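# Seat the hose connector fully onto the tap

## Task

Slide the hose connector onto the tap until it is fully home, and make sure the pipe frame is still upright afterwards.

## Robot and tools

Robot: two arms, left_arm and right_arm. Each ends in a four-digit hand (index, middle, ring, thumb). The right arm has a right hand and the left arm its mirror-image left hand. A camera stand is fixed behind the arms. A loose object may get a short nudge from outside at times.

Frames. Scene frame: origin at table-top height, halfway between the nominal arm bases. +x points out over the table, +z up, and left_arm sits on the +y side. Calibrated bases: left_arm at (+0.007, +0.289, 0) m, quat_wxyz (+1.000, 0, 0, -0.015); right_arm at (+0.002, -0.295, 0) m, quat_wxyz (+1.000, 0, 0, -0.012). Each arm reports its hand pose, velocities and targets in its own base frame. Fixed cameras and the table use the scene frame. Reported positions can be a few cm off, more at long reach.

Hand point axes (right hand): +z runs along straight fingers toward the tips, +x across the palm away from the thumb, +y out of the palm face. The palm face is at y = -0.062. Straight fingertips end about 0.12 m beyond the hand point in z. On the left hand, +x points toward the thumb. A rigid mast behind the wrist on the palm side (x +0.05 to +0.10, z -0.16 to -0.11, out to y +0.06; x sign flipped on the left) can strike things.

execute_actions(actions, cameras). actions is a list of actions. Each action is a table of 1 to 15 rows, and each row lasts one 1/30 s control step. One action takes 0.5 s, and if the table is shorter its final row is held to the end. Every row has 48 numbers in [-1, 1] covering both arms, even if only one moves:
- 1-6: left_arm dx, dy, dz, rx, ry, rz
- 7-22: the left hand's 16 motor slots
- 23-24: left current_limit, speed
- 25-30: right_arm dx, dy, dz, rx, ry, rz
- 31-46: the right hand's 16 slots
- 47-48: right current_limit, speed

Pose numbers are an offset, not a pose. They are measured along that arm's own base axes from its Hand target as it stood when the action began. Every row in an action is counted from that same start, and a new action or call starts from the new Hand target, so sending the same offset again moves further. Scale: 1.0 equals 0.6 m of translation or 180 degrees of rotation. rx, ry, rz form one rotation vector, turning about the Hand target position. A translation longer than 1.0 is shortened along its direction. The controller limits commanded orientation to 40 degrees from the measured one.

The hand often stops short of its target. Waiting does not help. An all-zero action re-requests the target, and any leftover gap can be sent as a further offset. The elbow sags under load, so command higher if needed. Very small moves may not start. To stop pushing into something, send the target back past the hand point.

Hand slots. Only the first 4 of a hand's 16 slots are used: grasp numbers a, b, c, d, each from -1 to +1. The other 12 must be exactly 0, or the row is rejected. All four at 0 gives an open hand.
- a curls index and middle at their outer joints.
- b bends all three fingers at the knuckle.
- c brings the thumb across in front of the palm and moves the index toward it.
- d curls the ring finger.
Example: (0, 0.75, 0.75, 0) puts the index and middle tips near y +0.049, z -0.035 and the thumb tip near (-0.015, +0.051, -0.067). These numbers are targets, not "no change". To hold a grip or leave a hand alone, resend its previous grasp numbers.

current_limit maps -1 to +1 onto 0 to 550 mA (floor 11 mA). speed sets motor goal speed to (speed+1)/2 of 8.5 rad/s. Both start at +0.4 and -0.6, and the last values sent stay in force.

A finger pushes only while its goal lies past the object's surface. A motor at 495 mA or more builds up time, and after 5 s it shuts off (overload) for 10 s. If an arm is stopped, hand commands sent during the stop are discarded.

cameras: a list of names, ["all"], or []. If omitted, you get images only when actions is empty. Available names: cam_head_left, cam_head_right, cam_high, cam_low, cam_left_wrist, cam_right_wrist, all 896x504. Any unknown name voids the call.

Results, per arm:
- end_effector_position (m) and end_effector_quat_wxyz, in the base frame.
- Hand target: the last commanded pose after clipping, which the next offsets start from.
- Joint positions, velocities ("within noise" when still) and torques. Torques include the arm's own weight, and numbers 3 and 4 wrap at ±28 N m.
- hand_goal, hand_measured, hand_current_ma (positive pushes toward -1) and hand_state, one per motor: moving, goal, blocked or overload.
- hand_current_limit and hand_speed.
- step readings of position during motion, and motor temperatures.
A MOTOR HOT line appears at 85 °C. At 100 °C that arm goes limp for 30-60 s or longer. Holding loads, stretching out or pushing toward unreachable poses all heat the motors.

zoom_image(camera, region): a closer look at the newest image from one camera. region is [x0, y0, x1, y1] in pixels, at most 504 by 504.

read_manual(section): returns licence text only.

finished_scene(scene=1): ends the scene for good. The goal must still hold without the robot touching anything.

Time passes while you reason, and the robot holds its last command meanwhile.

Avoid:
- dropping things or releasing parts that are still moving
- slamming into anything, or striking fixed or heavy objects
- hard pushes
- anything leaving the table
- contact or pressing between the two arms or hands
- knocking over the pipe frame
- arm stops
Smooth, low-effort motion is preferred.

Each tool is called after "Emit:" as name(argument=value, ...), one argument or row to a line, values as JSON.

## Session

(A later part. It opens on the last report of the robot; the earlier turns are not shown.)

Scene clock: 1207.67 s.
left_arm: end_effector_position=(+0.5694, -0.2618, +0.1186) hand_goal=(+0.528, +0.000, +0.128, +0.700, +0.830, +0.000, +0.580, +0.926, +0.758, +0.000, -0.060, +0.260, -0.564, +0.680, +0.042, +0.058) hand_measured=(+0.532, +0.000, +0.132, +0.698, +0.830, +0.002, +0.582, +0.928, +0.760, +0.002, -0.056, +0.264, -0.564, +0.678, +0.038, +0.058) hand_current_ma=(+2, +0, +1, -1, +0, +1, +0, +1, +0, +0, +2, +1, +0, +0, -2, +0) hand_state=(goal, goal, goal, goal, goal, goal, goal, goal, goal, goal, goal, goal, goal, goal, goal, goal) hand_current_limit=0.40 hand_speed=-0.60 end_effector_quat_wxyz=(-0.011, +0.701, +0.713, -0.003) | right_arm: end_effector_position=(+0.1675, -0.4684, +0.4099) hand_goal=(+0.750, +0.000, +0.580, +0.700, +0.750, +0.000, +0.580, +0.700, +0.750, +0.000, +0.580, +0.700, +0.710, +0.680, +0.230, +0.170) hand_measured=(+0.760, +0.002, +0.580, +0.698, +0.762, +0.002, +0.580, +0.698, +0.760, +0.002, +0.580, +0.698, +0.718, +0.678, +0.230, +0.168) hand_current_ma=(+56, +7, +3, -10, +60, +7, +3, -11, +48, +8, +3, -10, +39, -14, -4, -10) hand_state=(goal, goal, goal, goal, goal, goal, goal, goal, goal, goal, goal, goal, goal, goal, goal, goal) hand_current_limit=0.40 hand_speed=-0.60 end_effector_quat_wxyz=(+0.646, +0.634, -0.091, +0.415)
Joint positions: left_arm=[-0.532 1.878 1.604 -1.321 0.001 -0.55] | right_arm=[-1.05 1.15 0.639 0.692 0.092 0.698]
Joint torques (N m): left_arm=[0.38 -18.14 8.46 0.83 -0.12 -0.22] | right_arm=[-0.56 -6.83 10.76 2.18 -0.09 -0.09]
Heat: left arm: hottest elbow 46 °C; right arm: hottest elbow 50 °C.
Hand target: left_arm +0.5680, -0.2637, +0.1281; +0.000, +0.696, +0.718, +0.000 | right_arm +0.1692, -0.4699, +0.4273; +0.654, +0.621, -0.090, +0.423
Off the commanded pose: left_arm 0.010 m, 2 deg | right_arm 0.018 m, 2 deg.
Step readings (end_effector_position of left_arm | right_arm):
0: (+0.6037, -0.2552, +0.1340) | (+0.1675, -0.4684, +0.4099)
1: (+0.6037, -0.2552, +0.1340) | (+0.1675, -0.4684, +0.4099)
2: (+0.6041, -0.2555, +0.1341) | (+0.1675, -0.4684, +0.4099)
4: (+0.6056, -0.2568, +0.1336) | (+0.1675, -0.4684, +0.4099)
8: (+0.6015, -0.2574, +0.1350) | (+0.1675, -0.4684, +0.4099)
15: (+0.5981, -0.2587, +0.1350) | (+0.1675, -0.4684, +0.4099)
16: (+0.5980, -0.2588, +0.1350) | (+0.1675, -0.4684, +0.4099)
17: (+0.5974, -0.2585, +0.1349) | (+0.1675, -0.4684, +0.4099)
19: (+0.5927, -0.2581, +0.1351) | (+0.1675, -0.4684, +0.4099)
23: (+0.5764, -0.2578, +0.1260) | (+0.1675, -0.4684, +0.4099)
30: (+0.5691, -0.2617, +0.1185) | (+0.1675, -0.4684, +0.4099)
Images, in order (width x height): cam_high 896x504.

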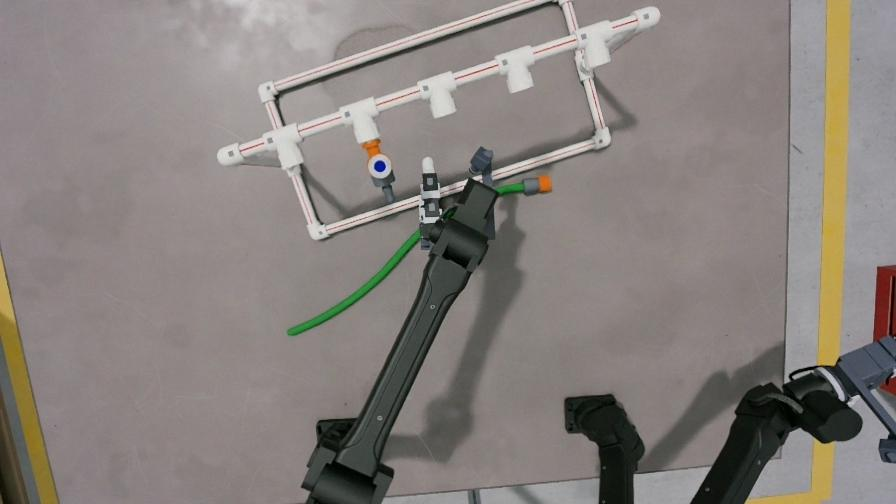

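Emit:
execute_actions(
  actions=[],
  cameras=["cam_low", "cam_left_wrist", "cam_head_left"],
)

Emit:
zoom_image(
  camera="cam_low",
  region=[380, 260, 460, 340],
)

Emit:
zoom_image(
  camera="cam_head_left",
  region=[380, 170, 560, 270],
)

Scene clock: 1218.23 s.
left_arm: end_effector_position=(+0.5694, -0.2617, +0.1186) hand_goal=(+0.528, +0.000, +0.128, +0.700, +0.830, +0.000, +0.580, +0.926, +0.758, +0.000, -0.060, +0.260, -0.564, +0.680, +0.042, +0.058) hand_measured=(+0.532, +0.000, +0.132, +0.698, +0.830, +0.002, +0.582, +0.928, +0.760, +0.002, -0.056, +0.264, -0.564, +0.678, +0.038, +0.058) hand_current_ma=(+2, +0, +1, -1, +0, +0, +0, +1, +0, +0, +2, +1, +0, +0, -2, +0) hand_state=(goal, goal, goal, goal, goal, goal, goal, goal, goal, goal, goal, goal, goal, goal, goal, goal) hand_current_limit=0.40 hand_speed=-0.60 end_effector_quat_wxyz=(-0.011, +0.700, +0.714, -0.003) | right_arm: end_effector_position=(+0.1675, -0.4684, +0.4099) hand_goal=(+0.750, +0.000, +0.580, +0.700, +0.750, +0.000, +0.580, +0.700, +0.750, +0.000, +0.580, +0.700, +0.710, +0.680, +0.230, +0.170) hand_measured=(+0.760, +0.002, +0.580, +0.698, +0.762, +0.002, +0.580, +0.698, +0.760, +0.002, +0.580, +0.698, +0.718, +0.678, +0.230, +0.168) hand_current_ma=(+56, +7, +3, -10, +60, +7, +3, -11, +48, +8, +3, -10, +39, -14, -4, -10) hand_state=(goal, goal, goal, goal, goal, goal, goal, goal, goal, goal, goal, goal, goal, goal, goal, goal) hand_current_limit=0.40 hand_speed=-0.60 end_effector_quat_wxyz=(+0.646, +0.634, -0.091, +0.415)
Joint positions: left_arm=[-0.532 1.878 1.604 -1.321 0.001 -0.551] | right_arm=[-1.05 1.15 0.639 0.692 0.092 0.698]
Joint velocities: within noise
Joint torques (N m): left_arm=[0.15 -17.55 8.35 0.87 -0.13 -0.19] | right_arm=[-0.62 -6.77 10.77 2.17 -0.09 -0.09]
Motor temperatures (°C): left_arm=[26 41 46 27 27 27] | right_arm=[27 30 50 28 24 25]
Heat: left arm: hottest elbow 46 °C; right arm: hottest elbow 50 °C.
Hand target: left_arm +0.5680, -0.2637, +0.1281; +0.000, +0.696, +0.718, +0.000 | right_arm +0.1692, -0.4699, +0.4273; +0.654, +0.621, -0.090, +0.423
Off the commanded pose: left_arm 0.010 m, 2 deg | right_arm 0.018 m, 2 deg.
camera_calibration:
cam_left_wrist: T_world_to_cam=[[-0.597573, -0.801228, 0.0306798, 0.091485], [-0.545688, 0.434424, 0.716589, 0.295557], [-0.587479, 0.411473, -0.69682, 0.653192], [0, 0, 0, 1]] pos_world=[0.599687, -0.323867, 0.240558]
Images, in order (width x height): cam_head_left 896x504, cam_low 896x504, cam_left_wrist 896x504.

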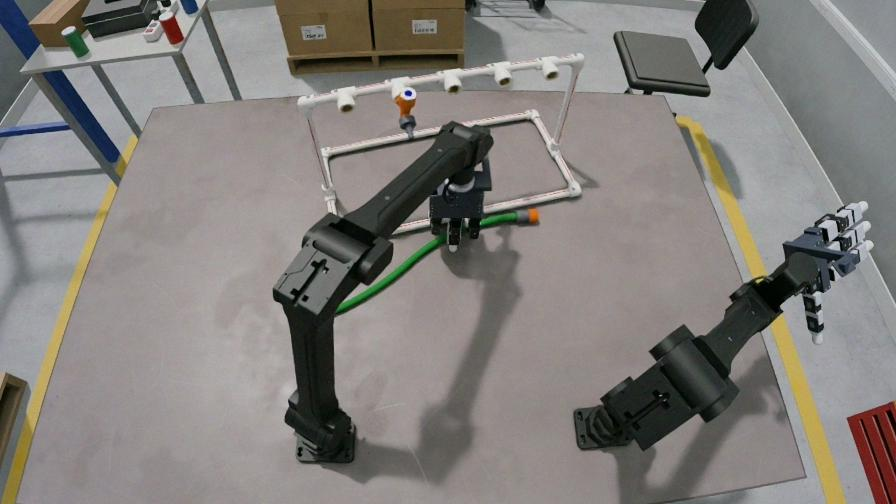

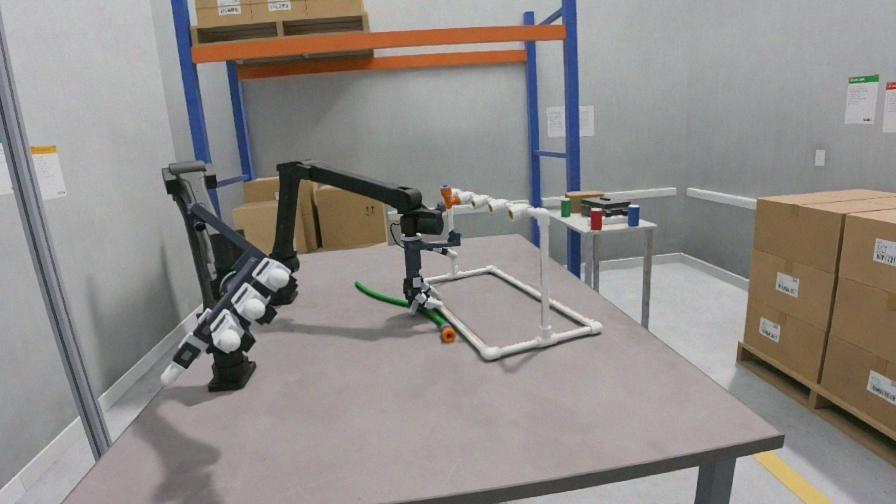

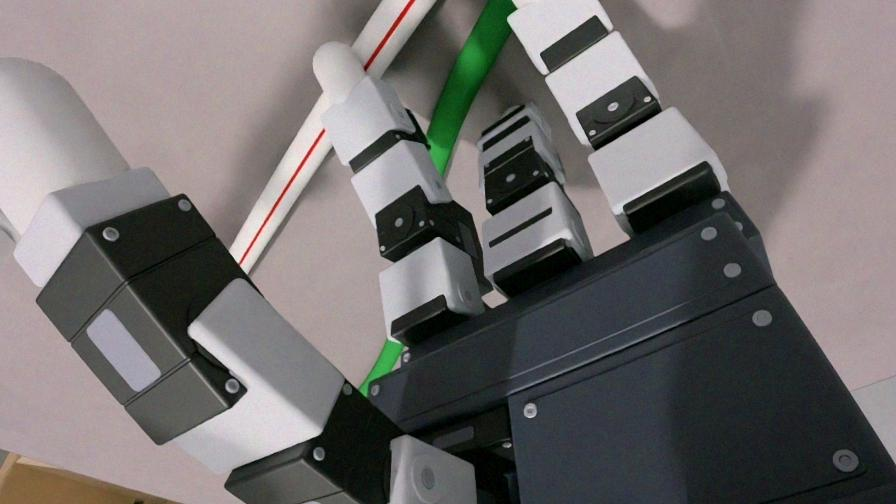

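Scaled by 6.300.

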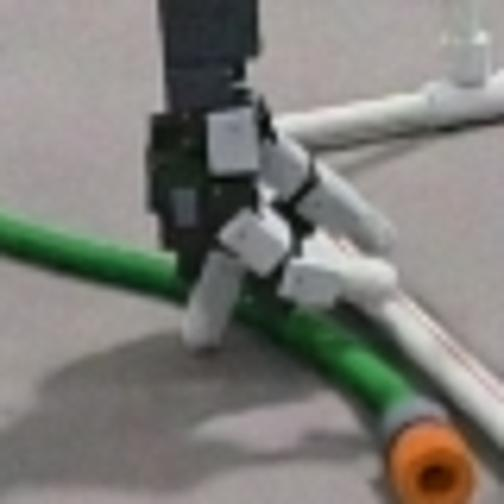

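Scaled by 2.800.

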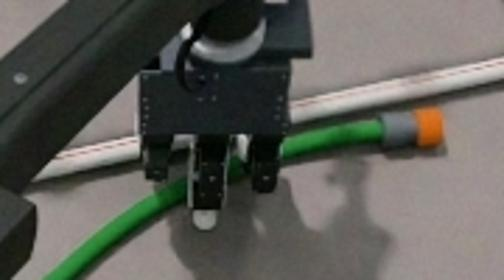

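Emit:
execute_actions(
  actions=[
    [[-0.03,0,0.12,0,0,0,0,0,0.75,0.4,0,0,0,0,0,0,0,0,0,0,0,0,0.4,-0.6,0,0,0,0,0,0,0,0,0,0,0,0,0,0,0,0,0,0,0,0,0,0,0.4,-0.6]],
    [[-0.07,0.02,0.12,0,0,0,0,0,0.75,0.2,0,0,0,0,0,0,0,0,0,0,0,0,0.4,-0.6,0,0,0,0,0,0,0,0,0,0,0,0,0,0,0,0,0,0,0,0,0,0,0.4,-0.6]],
    [[-0.07,0.02,0.05,0.0491,-0.0311,-0.0992,0.25,0.25,0.75,0,0,0,0,0,0,0,0,0,0,0,0,0,0.4,-0.6,0,0,0,0,0,0,0,0,0,0,0,0,0,0,0,0,0,0,0,0,0,0,0.4,-0.6]],
    [[-0.05,0.02,0.03,0.0491,-0.0311,-0.0992,0.25,0.25,0.75,0,0,0,0,0,0,0,0,0,0,0,0,0,0.4,-0.6,0,0,0,0,0,0,0,0,0,0,0,0,0,0,0,0,0,0,0,0,0,0,0.4,-0.6]],
    [[-0.04,0.02,0.02,0.0726,-0.0105,-0.0767,0.25,0.25,0.75,0,0,0,0,0,0,0,0,0,0,0,0,0,0.4,-0.6,0,0,0,0,0,0,0,0,0,0,0,0,0,0,0,0,0,0,0,0,0,0,0.4,-0.6]],
    [[-0.03,0.01,0,0.0726,-0.0105,-0.0767,0.25,0.25,0.75,0,0,0,0,0,0,0,0,0,0,0,0,0,0.4,-0.6,0,0,0,0,0,0,0,0,0,0,0,0,0,0,0,0,0,0,0,0,0,0,0.4,-0.6]],
    [[-0.02,0.01,0,0.082,0.0015,-0.0408,0.25,0.25,0.75,0,0,0,0,0,0,0,0,0,0,0,0,0,0.4,-0.6,0,0,0,0,0,0,0,0,0,0,0,0,0,0,0,0,0,0,0,0,0,0,0.4,-0.6]],
    [[-0.02,0,0,0.082,0.0015,-0.0408,0.25,0.25,0.75,0,0,0,0,0,0,0,0,0,0,0,0,0,0.4,-0.6,0,0,0,0,0,0,0,0,0,0,0,0,0,0,0,0,0,0,0,0,0,0,0.4,-0.6]],
    [[0,0,0,0.1098,0.0459,-0.0398,0.25,0.25,0.75,0,0,0,0,0,0,0,0,0,0,0,0,0,0.4,-0.6,0,0,0,0,0,0,0,0,0,0,0,0,0,0,0,0,0,0,0,0,0,0,0.4,-0.6]],
    [[0,0,0,0.1098,0.0459,-0.0398,0.25,0.25,0.75,0,0,0,0,0,0,0,0,0,0,0,0,0,0.4,-0.6,0,0,0,0,0,0,0,0,0,0,0,0,0,0,0,0,0,0,0,0,0,0,0.4,-0.6]],
  ],
  cameras=["cam_high", "cam_low", "cam_left_wrist"],
)

Scene clock: 1312.03 s.
left_arm: end_effector_position=(+0.3639, -0.1919, +0.3046) hand_goal=(+0.176, +0.000, +0.018, +0.512, +0.250, +0.000, +0.130, +0.562, +0.588, +0.000, +0.580, +0.726, -0.540, +0.680, +0.042, +0.070) hand_measured=(+0.172, +0.000, +0.020, +0.516, +0.246, +0.000, +0.132, +0.564, +0.580, -0.002, +0.578, +0.724, -0.544, +0.678, +0.040, +0.068) hand_current_ma=(-1, +0, +1, +1, -2, +0, +0, +1, -5, +0, +0, -1, -1, +0, +0, +0) hand_state=(goal, goal, goal, goal, goal, goal, goal, goal, goal, goal, goal, goal, goal, goal, goal, goal) hand_current_limit=0.40 hand_speed=-0.60 end_effector_quat_wxyz=(-0.569, +0.719, -0.313, +0.248) | right_arm: end_effector_position=(+0.1675, -0.4684, +0.4099) hand_goal=(+0.750, +0.000, +0.580, +0.700, +0.750, +0.000, +0.580, +0.700, +0.750, +0.000, +0.580, +0.700, +0.710, +0.680, +0.230, +0.170) hand_measured=(+0.760, +0.002, +0.580, +0.698, +0.762, +0.002, +0.580, +0.698, +0.760, +0.002, +0.580, +0.698, +0.718, +0.678, +0.230, +0.168) hand_current_ma=(+56, +7, +3, -10, +60, +7, +3, -11, +48, +8, +3, -10, +39, -14, -4, -10) hand_state=(goal, goal, goal, goal, goal, goal, goal, goal, goal, goal, goal, goal, goal, goal, goal, goal) hand_current_limit=0.40 hand_speed=-0.60 end_effector_quat_wxyz=(+0.646, +0.634, -0.091, +0.415)
Joint positions: left_arm=[-0.858 1.324 1.287 -1.686 -1.338 1.414] | right_arm=[-1.05 1.15 0.639 0.692 0.092 0.698]
Joint torques (N m): left_arm=[-0.03 -8.94 14.54 -0.2 -1.16 0.13] | right_arm=[-0.62 -6.77 10.76 2.18 -0.09 -0.09]
Heat: left arm: hottest elbow 43 °C; right arm: hottest elbow 50 °C.
Hand target: left_arm +0.3700, -0.2036, +0.3321; -0.578, +0.722, -0.287, +0.249 | right_arm +0.1692, -0.4699, +0.4273; +0.654, +0.621, -0.090, +0.423
Off the commanded pose: left_arm 0.031 m, 3 deg | right_arm 0.018 m, 2 deg.
joint sent to its limit (left arm) — joint 4 (wrist pitch), lower limit. The joint targets are off in orientation, not in position.
Step readings (end_effector_position of left_arm | right_arm):
0: (+0.5694, -0.2617, +0.1186) | (+0.1675, -0.4684, +0.4099)
1: (+0.5694, -0.2617, +0.1186) | (+0.1675, -0.4684, +0.4099)
2: (+0.5681, -0.2609, +0.1192) | (+0.1675, -0.4684, +0.4099)
4: (+0.5603, -0.2578, +0.1223) | (+0.1675, -0.4684, +0.4099)
8: (+0.5457, -0.2511, +0.1423) | (+0.1675, -0.4684, +0.4099)
15: (+0.5383, -0.2503, +0.1720) | (+0.1675, -0.4684, +0.4099)
16: (+0.5382, -0.2504, +0.1726) | (+0.1675, -0.4684, +0.4099)
17: (+0.5357, -0.2499, +0.1731) | (+0.1675, -0.4684, +0.4099)
19: (+0.5259, -0.2476, +0.1767) | (+0.1675, -0.4684, +0.4099)
23: (+0.5076, -0.2413, +0.2029) | (+0.1675, -0.4684, +0.4099)
30: (+0.4984, -0.2414, +0.2503) | (+0.1675, -0.4684, +0.4099)
31: (+0.4989, -0.2412, +0.2519) | (+0.1675, -0.4684, +0.4099)
32: (+0.5000, -0.2395, +0.2549) | (+0.1675, -0.4684, +0.4099)
34: (+0.4994, -0.2348, +0.2615) | (+0.1675, -0.4684, +0.4099)
38: (+0.4826, -0.2325, +0.2781) | (+0.1675, -0.4684, +0.4099)
45: (+0.4682, -0.2359, +0.3107) | (+0.1675, -0.4684, +0.4099)
46: (+0.4682, -0.2356, +0.3114) | (+0.1675, -0.4684, +0.4099)
47: (+0.4687, -0.2329, +0.3118) | (+0.1675, -0.4684, +0.4099)
49: (+0.4635, -0.2260, +0.3081) | (+0.1675, -0.4684, +0.4099)
53: (+0.4460, -0.2169, +0.3026) | (+0.1675, -0.4684, +0.4099)
60: (+0.4383, -0.2212, +0.3226) | (+0.1675, -0.4684, +0.4099)
61: (+0.4382, -0.2213, +0.3238) | (+0.1675, -0.4684, +0.4099)
62: (+0.4389, -0.2195, +0.3257) | (+0.1675, -0.4684, +0.4099)
64: (+0.4369, -0.2147, +0.3276) | (+0.1675, -0.4684, +0.4099)
68: (+0.4262, -0.2093, +0.3268) | (+0.1675, -0.4684, +0.4099)
75: (+0.4171, -0.2107, +0.3334) | (+0.1675, -0.4684, +0.4099)
76: (+0.4168, -0.2105, +0.3334) | (+0.1675, -0.4684, +0.4099)
77: (+0.4171, -0.2087, +0.3342) | (+0.1675, -0.4684, +0.4099)
79: (+0.4154, -0.2047, +0.3344) | (+0.1675, -0.4684, +0.4099)
83: (+0.4049, -0.2018, +0.3295) | (+0.1675, -0.4684, +0.4099)
90: (+0.3983, -0.2056, +0.3330) | (+0.1675, -0.4684, +0.4099)
91: (+0.3982, -0.2056, +0.3334) | (+0.1675, -0.4684, +0.4099)
92: (+0.3991, -0.2038, +0.3351) | (+0.1675, -0.4684, +0.4099)
94: (+0.3988, -0.1997, +0.3392) | (+0.1675, -0.4684, +0.4099)
98: (+0.3930, -0.2002, +0.3398) | (+0.1675, -0.4684, +0.4099)
105: (+0.3882, -0.2031, +0.3352) | (+0.1675, -0.4684, +0.4099)
106: (+0.3882, -0.2026, +0.3350) | (+0.1675, -0.4684, +0.4099)
107: (+0.3884, -0.2007, +0.3367) | (+0.1675, -0.4684, +0.4099)
109: (+0.3869, -0.1967, +0.3415) | (+0.1675, -0.4684, +0.4099)
113: (+0.3791, -0.2001, +0.3435) | (+0.1675, -0.4684, +0.4099)
120: (+0.3746, -0.2034, +0.3425) | (+0.1675, -0.4684, +0.4099)
121: (+0.3746, -0.2030, +0.3424) | (+0.1675, -0.4684, +0.4099)
122: (+0.3751, -0.2013, +0.3432) | (+0.1675, -0.4684, +0.4099)
124: (+0.3763, -0.1975, +0.3439) | (+0.1675, -0.4684, +0.4099)
128: (+0.3749, -0.1956, +0.3338) | (+0.1675, -0.4684, +0.4099)
135: (+0.3712, -0.1974, +0.3191) | (+0.1675, -0.4684, +0.4099)
136: (+0.3708, -0.1971, +0.3190) | (+0.1675, -0.4684, +0.4099)
137: (+0.3712, -0.1955, +0.3203) | (+0.1675, -0.4684, +0.4099)
139: (+0.3723, -0.1923, +0.3233) | (+0.1675, -0.4684, +0.4099)
143: (+0.3696, -0.1923, +0.3158) | (+0.1675, -0.4684, +0.4099)
150: (+0.3653, -0.1930, +0.3023) | (+0.1675, -0.4684, +0.4099)
camera_calibration:
cam_left_wrist: T_world_to_cam=[[-0.45424, 0.655827, 0.602957, 0.0720403], [-0.0988125, -0.709724, 0.697515, -0.356551], [0.885382, 0.25726, 0.387189, -0.262475], [0, 0, 0, 1]] pos_world=[0.229883, -0.232775, 0.30689]
Images, in order (width x height): cam_high 896x504, cam_low 896x504, cam_left_wrist 896x504.

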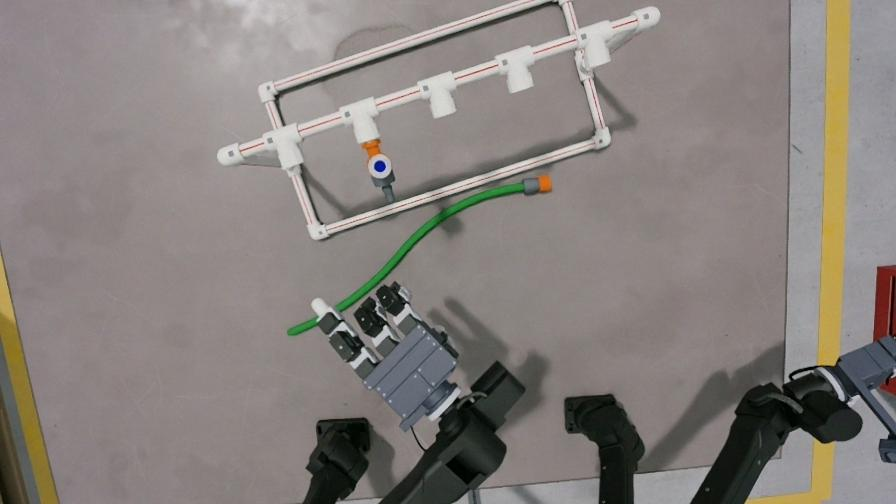

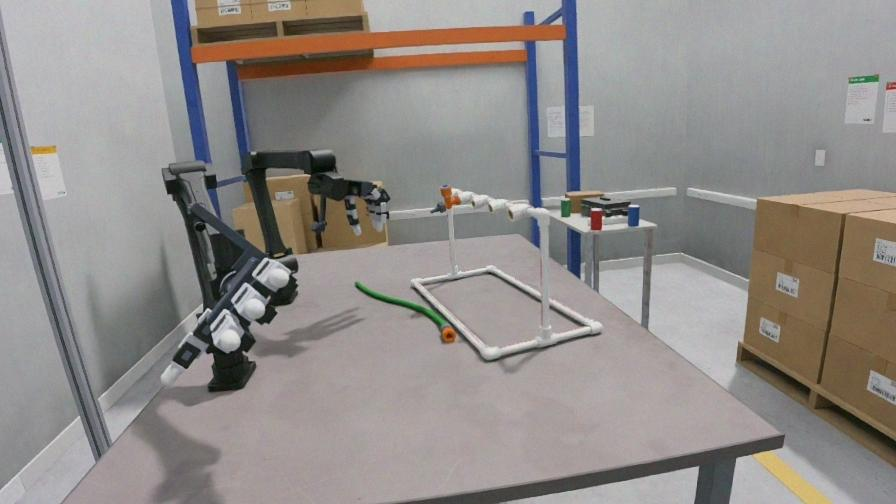

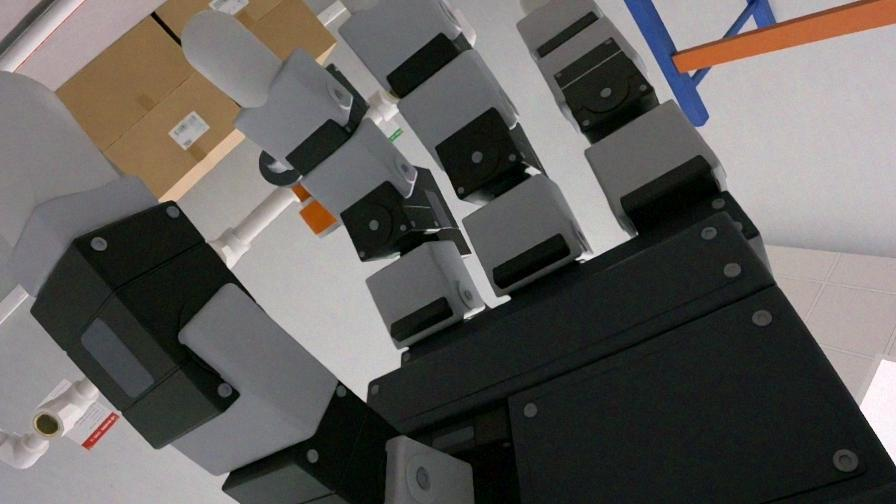

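Emit:
execute_actions(
  actions=[
    [[0.0456,0.0242,-0.0872,0,0,0,0.25,0.25,0.75,0,0,0,0,0,0,0,0,0,0,0,0,0,0.4,-0.6,0,0,0,0,0,0,0,0,0,0,0,0,0,0,0,0,0,0,0,0,0,0,0.4,-0.6]],
    [[0.0456,0.0242,-0.0872,0,0,0,0.25,0.25,0.75,0,0,0,0,0,0,0,0,0,0,0,0,0,0.4,-0.6,0,0,0,0,0,0,0,0,0,0,0,0,0,0,0,0,0,0,0,0,0,0,0.4,-0.6]],
    [[0.0456,0.0242,-0.0872,0,0,0,0.25,0.25,0.75,0,0,0,0,0,0,0,0,0,0,0,0,0,0.4,-0.6,0,0,0,0,0,0,0,0,0,0,0,0,0,0,0,0,0,0,0,0,0,0,0.4,-0.6]],
  ],
  cameras=["cam_high", "cam_head_left", "cam_left_wrist"],
)

Emit:
zoom_image(
  camera="cam_left_wrist",
  region=[0, 0, 504, 283],
)

Scene clock: 1353.43 s.
left_arm: end_effector_position=(+0.4531, -0.1651, +0.1715) hand_goal=(+0.176, +0.000, +0.018, +0.512, +0.250, +0.000, +0.130, +0.562, +0.588, +0.000, +0.580, +0.726, -0.540, +0.680, +0.042, +0.070) hand_measured=(+0.172, +0.000, +0.020, +0.514, +0.246, +0.000, +0.132, +0.564, +0.580, -0.002, +0.578, +0.724, -0.544, +0.678, +0.042, +0.068) hand_current_ma=(-1, +0, +0, +1, -2, +0, +0, +1, -5, +0, +0, -1, -1, +0, +0, +0) hand_state=(goal, goal, goal, goal, goal, goal, goal, goal, goal, goal, goal, goal, goal, goal, goal, goal) hand_current_limit=0.40 hand_speed=-0.60 end_effector_quat_wxyz=(-0.583, +0.726, -0.277, +0.236) | right_arm: end_effector_position=(+0.1675, -0.4684, +0.4099) hand_goal=(+0.750, +0.000, +0.580, +0.700, +0.750, +0.000, +0.580, +0.700, +0.750, +0.000, +0.580, +0.700, +0.710, +0.680, +0.230, +0.170) hand_measured=(+0.760, +0.002, +0.580, +0.698, +0.762, +0.002, +0.580, +0.698, +0.760, +0.002, +0.580, +0.698, +0.718, +0.678, +0.230, +0.168) hand_current_ma=(+56, +7, +3, -10, +60, +7, +3, -11, +48, +8, +3, -10, +39, -14, -4, -10) hand_state=(goal, goal, goal, goal, goal, goal, goal, goal, goal, goal, goal, goal, goal, goal, goal, goal) hand_current_limit=0.40 hand_speed=-0.60 end_effector_quat_wxyz=(+0.646, +0.634, -0.091, +0.415)
Joint positions: left_arm=[-0.664 1.455 1.036 -0.775 -1.345 1.937] | right_arm=[-1.05 1.15 0.639 0.692 0.092 0.698]
Joint torques (N m): left_arm=[1.2 -11.58 8.17 1.35 -0.92 0.14] | right_arm=[-0.62 -6.77 10.76 2.18 -0.08 -0.09]
Heat: left arm: hottest elbow 46 °C; right arm: hottest elbow 51 °C.
Hand target: left_arm +0.4520, -0.1602, +0.1752; -0.578, +0.722, -0.287, +0.249 | right_arm +0.1692, -0.4699, +0.4273; +0.654, +0.621, -0.090, +0.423
Off the commanded pose: left_arm 0.006 m, 2 deg | right_arm 0.018 m, 2 deg.
Step readings (end_effector_position of left_arm | right_arm):
0: (+0.3639, -0.1919, +0.3046) | (+0.1675, -0.4684, +0.4099)
1: (+0.3640, -0.1919, +0.3047) | (+0.1675, -0.4684, +0.4099)
2: (+0.3651, -0.1923, +0.3049) | (+0.1675, -0.4684, +0.4099)
4: (+0.3719, -0.1943, +0.3043) | (+0.1675, -0.4684, +0.4099)
8: (+0.3885, -0.1940, +0.2944) | (+0.1675, -0.4684, +0.4099)
15: (+0.3966, -0.1927, +0.2803) | (+0.1675, -0.4684, +0.4099)
16: (+0.3972, -0.1930, +0.2803) | (+0.1675, -0.4684, +0.4099)
17: (+0.3993, -0.1927, +0.2792) | (+0.1675, -0.4684, +0.4099)
19: (+0.4051, -0.1919, +0.2713) | (+0.1675, -0.4684, +0.4099)
23: (+0.4156, -0.1814, +0.2436) | (+0.1675, -0.4684, +0.4099)
30: (+0.4263, -0.1793, +0.2250) | (+0.1675, -0.4684, +0.4099)
31: (+0.4274, -0.1804, +0.2244) | (+0.1675, -0.4684, +0.4099)
32: (+0.4295, -0.1806, +0.2230) | (+0.1675, -0.4684, +0.4099)
34: (+0.4348, -0.1799, +0.2165) | (+0.1675, -0.4684, +0.4099)
38: (+0.4449, -0.1691, +0.1933) | (+0.1675, -0.4684, +0.4099)
45: (+0.4532, -0.1643, +0.1726) | (+0.1675, -0.4684, +0.4099)
camera_calibration:
cam_left_wrist: T_world_to_cam=[[-0.520213, 0.616939, 0.590562, 0.200867], [-0.0624086, -0.717108, 0.694163, -0.252944], [0.851753, 0.324257, 0.411551, -0.274663], [0, 0, 0, 1]] pos_world=[0.322653, -0.21625, 0.169998]
Images, in order (width x height): cam_head_left 896x504, cam_high 896x504, cam_left_wrist 896x504.

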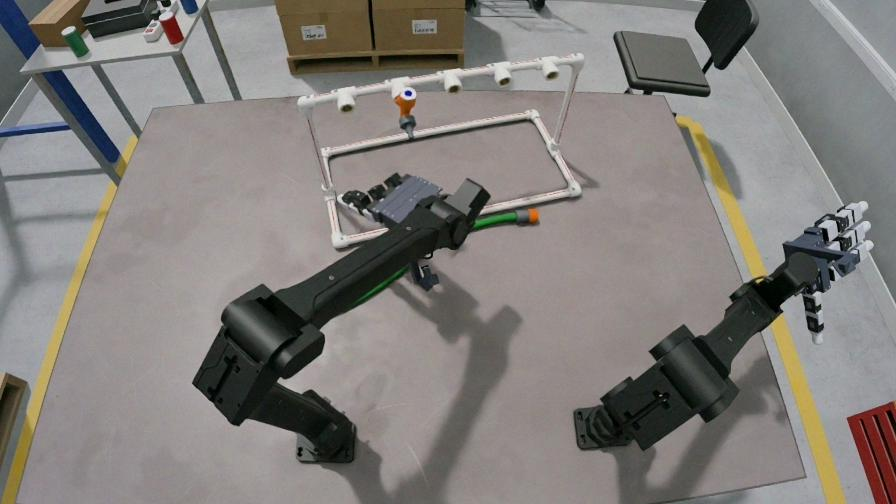

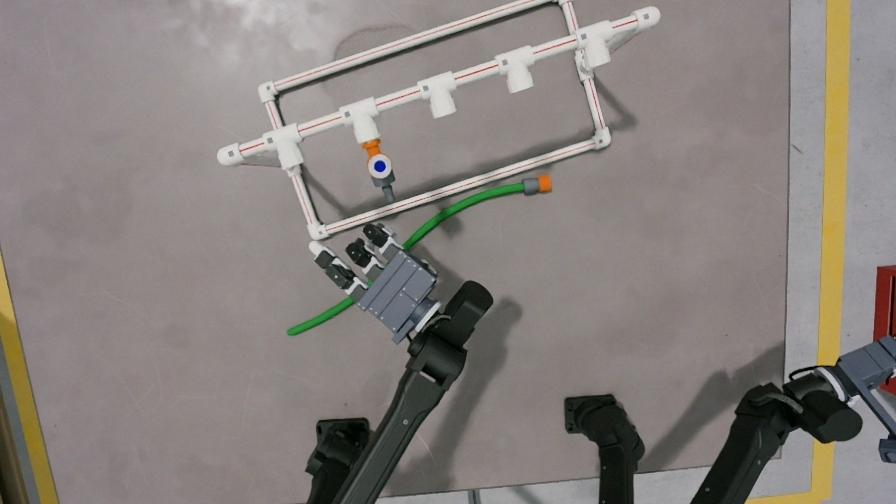

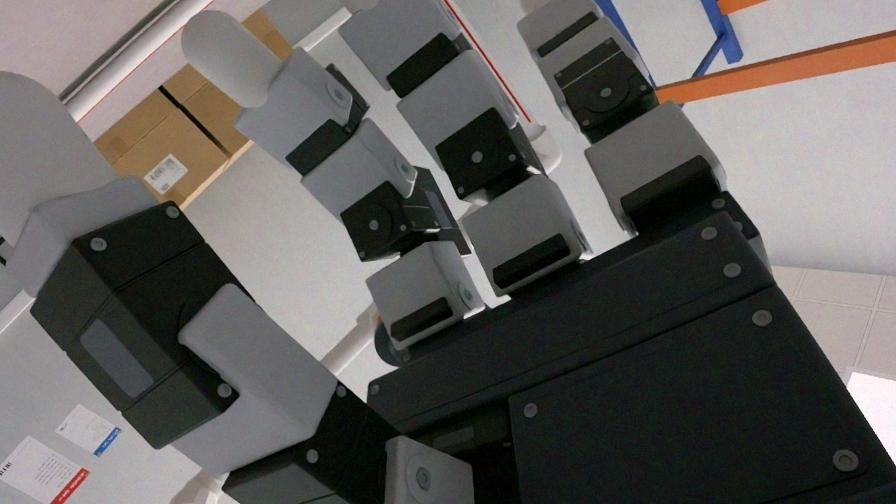

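Scaled by 1.000.

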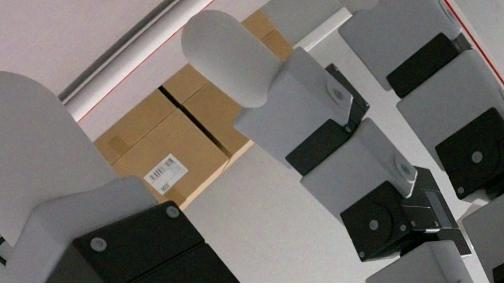

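Emit:
execute_actions(
  actions=[
    [[-0.0063,0.0143,-0.075,0,0,0,0.25,0.25,0.75,0,0,0,0,0,0,0,0,0,0,0,0,0,0.4,-0.6,0,0,0,0,0,0,0,0,0,0,0,0,0,0,0,0,0,0,0,0,0,0,0.4,-0.6]],
    [[-0.0063,0.0143,-0.075,0,0,0,0.25,0.25,0.75,0,0,0,0,0,0,0,0,0,0,0,0,0,0.4,-0.6,0,0,0,0,0,0,0,0,0,0,0,0,0,0,0,0,0,0,0,0,0,0,0.4,-0.6]],
  ],
  cameras=["cam_low", "cam_high"],
)

Emit:
zoom_image(
  camera="cam_low",
  region=[330, 210, 470, 310],
)

Scene clock: 1382.77 s.
left_arm: end_effector_position=(+0.4425, -0.1476, +0.0841) hand_goal=(+0.176, +0.000, +0.018, +0.512, +0.250, +0.000, +0.130, +0.562, +0.588, +0.000, +0.580, +0.726, -0.540, +0.680, +0.042, +0.070) hand_measured=(+0.172, +0.000, +0.020, +0.514, +0.246, +0.000, +0.132, +0.564, +0.580, -0.002, +0.578, +0.724, -0.542, +0.678, +0.042, +0.068) hand_current_ma=(-1, +0, +0, +1, -2, +0, +0, +1, -5, +0, +0, -1, -1, +0, +0, +0) hand_state=(goal, goal, goal, goal, goal, goal, goal, goal, goal, goal, goal, goal, goal, goal, goal, goal) hand_current_limit=0.40 hand_speed=-0.60 end_effector_quat_wxyz=(-0.576, +0.728, -0.280, +0.243) | right_arm: end_effector_position=(+0.1675, -0.4684, +0.4099) hand_goal=(+0.750, +0.000, +0.580, +0.700, +0.750, +0.000, +0.580, +0.700, +0.750, +0.000, +0.580, +0.700, +0.710, +0.680, +0.230, +0.170) hand_measured=(+0.760, +0.002, +0.580, +0.698, +0.762, +0.002, +0.580, +0.698, +0.760, +0.002, +0.580, +0.698, +0.718, +0.678, +0.230, +0.168) hand_current_ma=(+56, +7, +3, -10, +60, +7, +3, -11, +48, +8, +3, -10, +39, -14, -4, -10) hand_state=(goal, goal, goal, goal, goal, goal, goal, goal, goal, goal, goal, goal, goal, goal, goal, goal) hand_current_limit=0.40 hand_speed=-0.60 end_effector_quat_wxyz=(+0.646, +0.634, -0.091, +0.415)
Joint positions: left_arm=[-0.641 1.514 0.822 -0.363 -1.319 2.068] | right_arm=[-1.05 1.15 0.639 0.692 0.092 0.698]
Joint torques (N m): left_arm=[1.32 -10.34 7.62 1.36 -0.93 0.14] | right_arm=[-0.56 -6.77 10.77 2.17 -0.09 -0.09]
Heat: left arm: hottest elbow 44 °C; right arm: hottest elbow 51 °C.
Hand target: left_arm +0.4445, -0.1430, +0.0852; -0.577, +0.722, -0.287, +0.249 | right_arm +0.1692, -0.4699, +0.4273; +0.654, +0.621, -0.090, +0.423
Off the commanded pose: left_arm 0.005 m, 1 deg | right_arm 0.018 m, 2 deg.
joint sent to its limit (left arm) — joint 6 (wrist roll), upper limit. The joint targets still meet the commanded pose.
Step readings (end_effector_position of left_arm | right_arm):
0: (+0.4531, -0.1651, +0.1715) | (+0.1675, -0.4684, +0.4099)
1: (+0.4531, -0.1652, +0.1712) | (+0.1675, -0.4684, +0.4099)
2: (+0.4536, -0.1653, +0.1699) | (+0.1675, -0.4684, +0.4099)
4: (+0.4529, -0.1649, +0.1618) | (+0.1675, -0.4684, +0.4099)
8: (+0.4460, -0.1584, +0.1395) | (+0.1675, -0.4684, +0.4099)
15: (+0.4484, -0.1571, +0.1313) | (+0.1675, -0.4684, +0.4099)
16: (+0.4488, -0.1571, +0.1313) | (+0.1675, -0.4684, +0.4099)
17: (+0.4494, -0.1574, +0.1305) | (+0.1675, -0.4684, +0.4099)
19: (+0.4494, -0.1562, +0.1248) | (+0.1675, -0.4684, +0.4099)
23: (+0.4429, -0.1502, +0.1007) | (+0.1675, -0.4684, +0.4099)
30: (+0.4417, -0.1471, +0.0837) | (+0.1675, -0.4684, +0.4099)
Images, in order (width x height): cam_high 896x504, cam_low 896x504.

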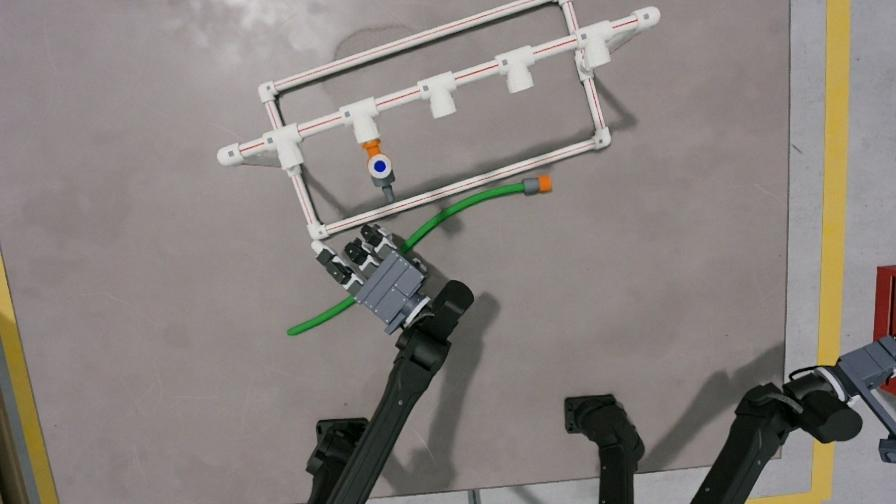

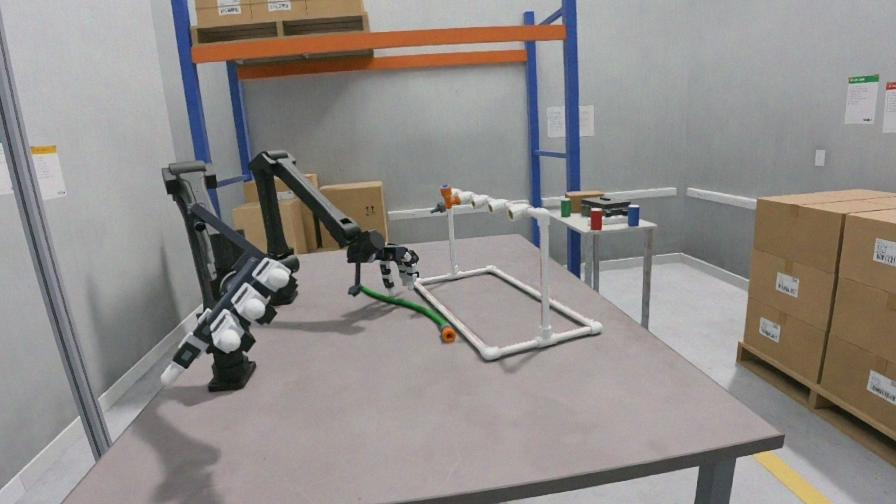

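Scaled by 3.600.

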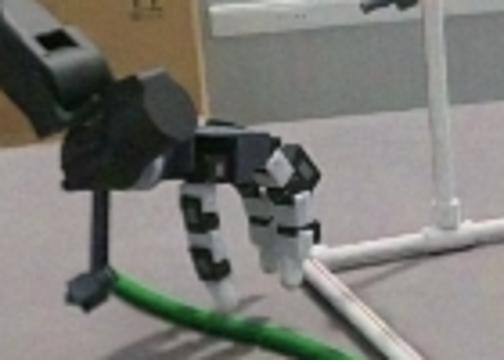

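Emit:
execute_actions(
  actions=[
    [[0,0,-0.045,0,0,0,0.25,0.25,0.75,0,0,0,0,0,0,0,0,0,0,0,0,0,0.4,-0.6,0,0,0,0,0,0,0,0,0,0,0,0,0,0,0,0,0,0,0,0,0,0,0.4,-0.6]],
    [[0,0,0,0,0,0,0.25,0.25,0.75,0,0,0,0,0,0,0,0,0,0,0,0,0,0.4,-0.6,0,0,0,0,0,0,0,0,0,0,0,0,0,0,0,0,0,0,0,0,0,0,0.4,-0.6]],
  ],
  cameras=["cam_low", "cam_high"],
)

Emit:
zoom_image(
  camera="cam_low",
  region=[340, 230, 460, 320],
)

Scene clock: 1400.53 s.
left_arm: end_effector_position=(+0.4435, -0.1483, +0.0592) hand_goal=(+0.176, +0.000, +0.018, +0.512, +0.250, +0.000, +0.130, +0.562, +0.588, +0.000, +0.580, +0.726, -0.540, +0.680, +0.042, +0.070) hand_measured=(+0.172, +0.000, +0.020, +0.514, +0.246, +0.000, +0.132, +0.564, +0.580, -0.002, +0.578, +0.724, -0.542, +0.678, +0.042, +0.068) hand_current_ma=(-1, +0, +0, +1, -2, +0, +0, +1, -5, +0, +0, -1, -1, +0, +0, +0) hand_state=(goal, goal, goal, goal, goal, goal, goal, goal, goal, goal, goal, goal, goal, goal, goal, goal) hand_current_limit=0.40 hand_speed=-0.60 end_effector_quat_wxyz=(-0.576, +0.728, -0.279, +0.245) | right_arm: end_effector_position=(+0.1675, -0.4684, +0.4099) hand_goal=(+0.750, +0.000, +0.580, +0.700, +0.750, +0.000, +0.580, +0.700, +0.750, +0.000, +0.580, +0.700, +0.710, +0.680, +0.230, +0.170) hand_measured=(+0.760, +0.002, +0.580, +0.698, +0.762, +0.002, +0.580, +0.698, +0.760, +0.002, +0.580, +0.698, +0.718, +0.678, +0.230, +0.168) hand_current_ma=(+56, +7, +3, -10, +60, +7, +3, -11, +48, +8, +3, -10, +39, -14, -4, -10) hand_state=(goal, goal, goal, goal, goal, goal, goal, goal, goal, goal, goal, goal, goal, goal, goal, goal) hand_current_limit=0.40 hand_speed=-0.60 end_effector_quat_wxyz=(+0.646, +0.634, -0.091, +0.415)
Joint positions: left_arm=[-0.641 1.568 0.797 -0.279 -1.319 2.068] | right_arm=[-1.05 1.15 0.639 0.692 0.092 0.698]
Joint torques (N m): left_arm=[1.38 -10.7 7.06 1.55 -0.93 0.12] | right_arm=[-0.62 -6.77 10.77 2.18 -0.09 -0.09]
Heat: left arm: hottest elbow 43 °C; right arm: hottest elbow 51 °C.
Hand target: left_arm +0.4445, -0.1430, +0.0582; -0.577, +0.722, -0.287, +0.249 | right_arm +0.1692, -0.4699, +0.4273; +0.654, +0.621, -0.090, +0.423
Off the commanded pose: left_arm 0.005 m, 1 deg | right_arm 0.018 m, 2 deg.
joint sent to its limit (left arm) — joint 6 (wrist roll), upper limit. The joint targets still meet the commanded pose.
Step readings (end_effector_position of left_arm | right_arm):
0: (+0.4425, -0.1476, +0.0841) | (+0.1675, -0.4684, +0.4099)
1: (+0.4426, -0.1476, +0.0842) | (+0.1675, -0.4684, +0.4099)
2: (+0.4432, -0.1481, +0.0840) | (+0.1675, -0.4684, +0.4099)
4: (+0.4455, -0.1498, +0.0822) | (+0.1675, -0.4684, +0.4099)
8: (+0.4452, -0.1495, +0.0699) | (+0.1675, -0.4684, +0.4099)
15: (+0.4430, -0.1479, +0.0589) | (+0.1675, -0.4684, +0.4099)
16: (+0.4432, -0.1481, +0.0591) | (+0.1675, -0.4684, +0.4099)
17: (+0.4433, -0.1481, +0.0591) | (+0.1675, -0.4684, +0.4099)
19: (+0.4434, -0.1482, +0.0592) | (+0.1675, -0.4684, +0.4099)
23: (+0.4435, -0.1483, +0.0592) | (+0.1675, -0.4684, +0.4099)
30: (+0.4435, -0.1483, +0.0592) | (+0.1675, -0.4684, +0.4099)
Images, in order (width x height): cam_high 896x504, cam_low 896x504.

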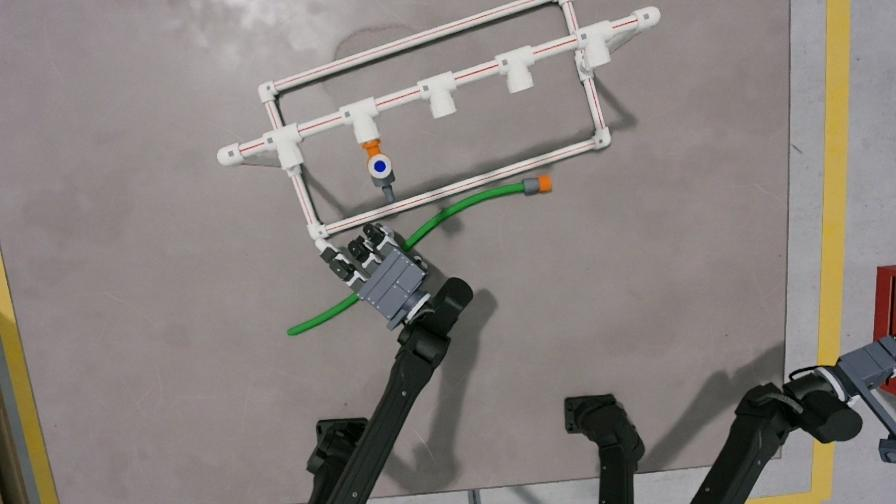

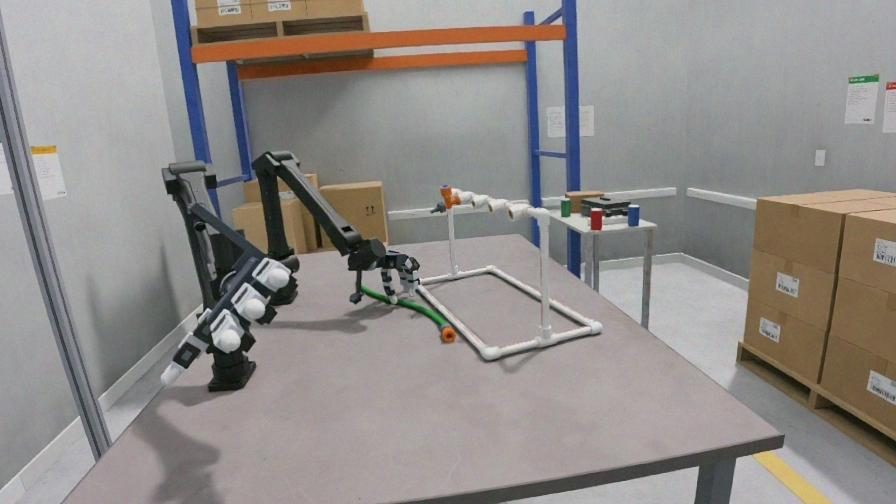

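Scaled by 4.200.

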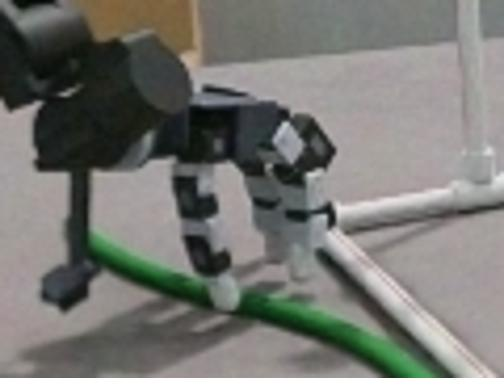

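Emit:
execute_actions(
  actions=[
    [[0,0,0,0,0,0,0.25,0.5,0.75,0,0,0,0,0,0,0,0,0,0,0,0,0,0.4,-0.6,0,0,0,0,0,0,0,0,0,0,0,0,0,0,0,0,0,0,0,0,0,0,0.4,-0.6]],
    [[0,0,0,0,0,0,0.25,0.7,0.75,0,0,0,0,0,0,0,0,0,0,0,0,0,0.4,-0.6,0,0,0,0,0,0,0,0,0,0,0,0,0,0,0,0,0,0,0,0,0,0,0.4,-0.6]],
    [[0,0,0,0,0,0,0.25,0.7,0.75,0,0,0,0,0,0,0,0,0,0,0,0,0,0.4,-0.6,0,0,0,0,0,0,0,0,0,0,0,0,0,0,0,0,0,0,0,0,0,0,0.4,-0.6]],
  ],
  cameras=["cam_low", "cam_high", "cam_left_wrist"],
)

Emit:
zoom_image(
  camera="cam_low",
  region=[340, 230, 460, 320],
)

Scene clock: 1410.87 s.
left_arm: end_effector_position=(+0.4437, -0.1475, +0.0592) hand_goal=(-0.432, +0.000, +0.152, +0.602, -0.538, +0.000, +0.040, +0.562, -0.088, +0.000, +0.580, +0.816, -0.540, +0.680, +0.042, +0.160) hand_measured=(-0.396, +0.000, +0.160, +0.606, -0.530, +0.000, +0.046, +0.564, -0.090, -0.002, +0.578, +0.812, -0.542, +0.678, +0.046, +0.160) hand_current_ma=(+49, +0, +4, +1, +4, +0, +2, +1, +0, +0, +0, -1, -1, +0, +2, +0) hand_state=(blocked, goal, goal, goal, goal, goal, goal, goal, goal, goal, goal, goal, goal, goal, goal, goal) hand_current_limit=0.40 hand_speed=-0.60 end_effector_quat_wxyz=(-0.576, +0.728, -0.278, +0.245) | right_arm: end_effector_position=(+0.1675, -0.4684, +0.4099) hand_goal=(+0.750, +0.000, +0.580, +0.700, +0.750, +0.000, +0.580, +0.700, +0.750, +0.000, +0.580, +0.700, +0.710, +0.680, +0.230, +0.170) hand_measured=(+0.760, +0.002, +0.580, +0.698, +0.762, +0.002, +0.580, +0.698, +0.760, +0.002, +0.580, +0.698, +0.718, +0.678, +0.230, +0.168) hand_current_ma=(+56, +7, +3, -10, +60, +7, +3, -11, +48, +8, +3, -10, +39, -14, -4, -10) hand_state=(goal, goal, goal, goal, goal, goal, goal, goal, goal, goal, goal, goal, goal, goal, goal, goal) hand_current_limit=0.40 hand_speed=-0.60 end_effector_quat_wxyz=(+0.646, +0.634, -0.091, +0.415)
Joint positions: left_arm=[-0.639 1.568 0.797 -0.279 -1.319 2.069] | right_arm=[-1.05 1.15 0.639 0.692 0.092 0.698]
Joint torques (N m): left_arm=[1.38 -10.7 7.02 1.57 -0.8 0.13] | right_arm=[-0.62 -6.77 10.77 2.18 -0.09 -0.09]
Heat: left arm: hottest elbow 43 °C; right arm: hottest elbow 51 °C.
Hand target: left_arm +0.4446, -0.1430, +0.0582; -0.577, +0.722, -0.287, +0.249 | right_arm +0.1692, -0.4699, +0.4273; +0.654, +0.621, -0.090, +0.423
Off the commanded pose: left_arm 0.005 m, 1 deg | right_arm 0.018 m, 2 deg.
joint sent to its limit (left arm) — joint 6 (wrist roll), upper limit. The joint targets still meet the commanded pose.
Step readings (end_effector_position of left_arm | right_arm):
0: (+0.4435, -0.1483, +0.0592) | (+0.1675, -0.4684, +0.4099)
1: (+0.4435, -0.1483, +0.0592) | (+0.1675, -0.4684, +0.4099)
2: (+0.4435, -0.1482, +0.0592) | (+0.1675, -0.4684, +0.4099)
4: (+0.4435, -0.1482, +0.0592) | (+0.1675, -0.4684, +0.4099)
8: (+0.4435, -0.1480, +0.0592) | (+0.1675, -0.4684, +0.4099)
15: (+0.4436, -0.1479, +0.0592) | (+0.1675, -0.4684, +0.4099)
16: (+0.4436, -0.1479, +0.0592) | (+0.1675, -0.4684, +0.4099)
17: (+0.4436, -0.1478, +0.0593) | (+0.1675, -0.4684, +0.4099)
19: (+0.4436, -0.1476, +0.0593) | (+0.1675, -0.4684, +0.4099)
23: (+0.4437, -0.1475, +0.0592) | (+0.1675, -0.4684, +0.4099)
30: (+0.4437, -0.1475, +0.0592) | (+0.1675, -0.4684, +0.4099)
31: (+0.4437, -0.1475, +0.0592) | (+0.1675, -0.4684, +0.4099)
32: (+0.4437, -0.1475, +0.0592) | (+0.1675, -0.4684, +0.4099)
34: (+0.4437, -0.1475, +0.0592) | (+0.1675, -0.4684, +0.4099)
38: (+0.4437, -0.1475, +0.0592) | (+0.1675, -0.4684, +0.4099)
45: (+0.4437, -0.1475, +0.0592) | (+0.1675, -0.4684, +0.4099)
camera_calibration:
cam_left_wrist: T_world_to_cam=[[-0.515084, 0.634513, 0.576265, 0.252519], [-0.0776062, -0.704074, 0.705874, -0.155023], [0.853619, 0.318863, 0.411899, -0.22774], [0, 0, 0, 1]] pos_world=[0.312441, -0.196756, 0.0577146]
Images, in order (width x height): cam_high 896x504, cam_low 896x504, cam_left_wrist 896x504.

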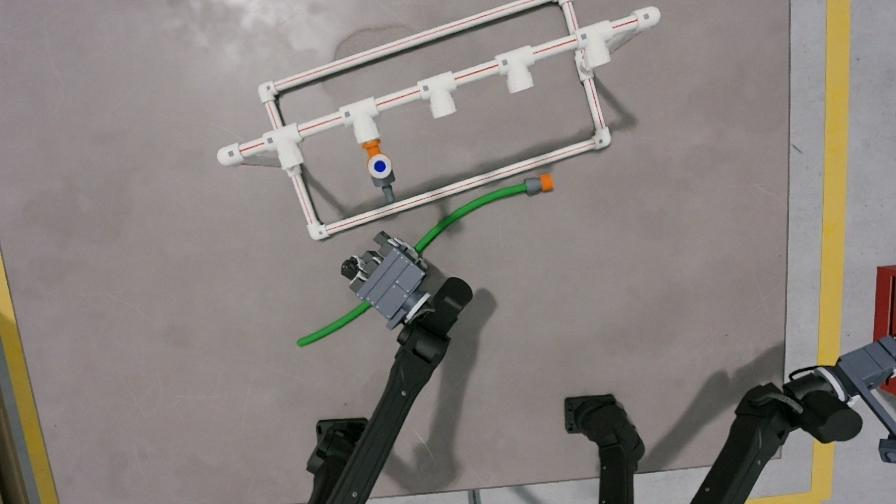

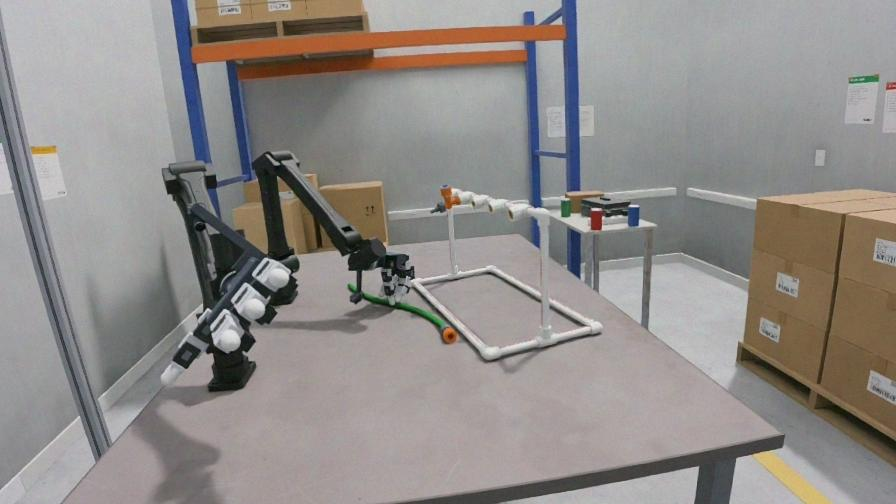

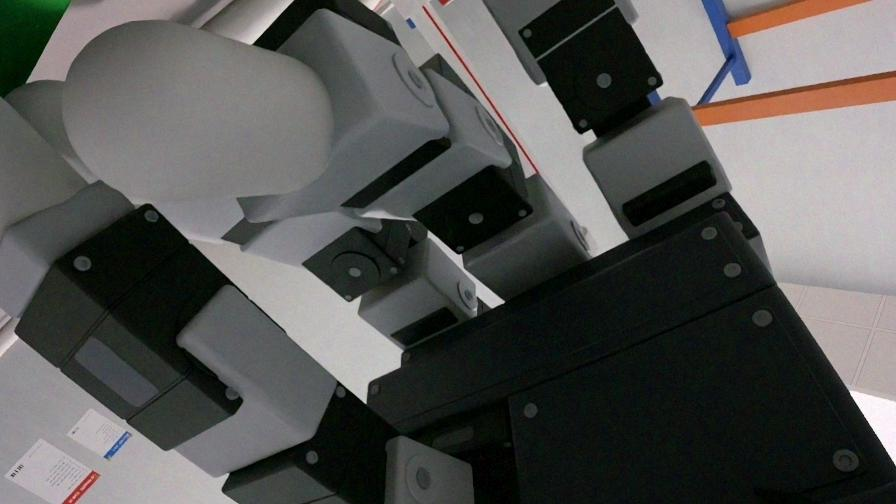

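Scaled by 4.200.

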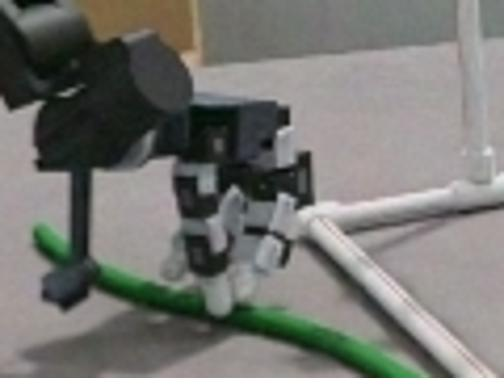

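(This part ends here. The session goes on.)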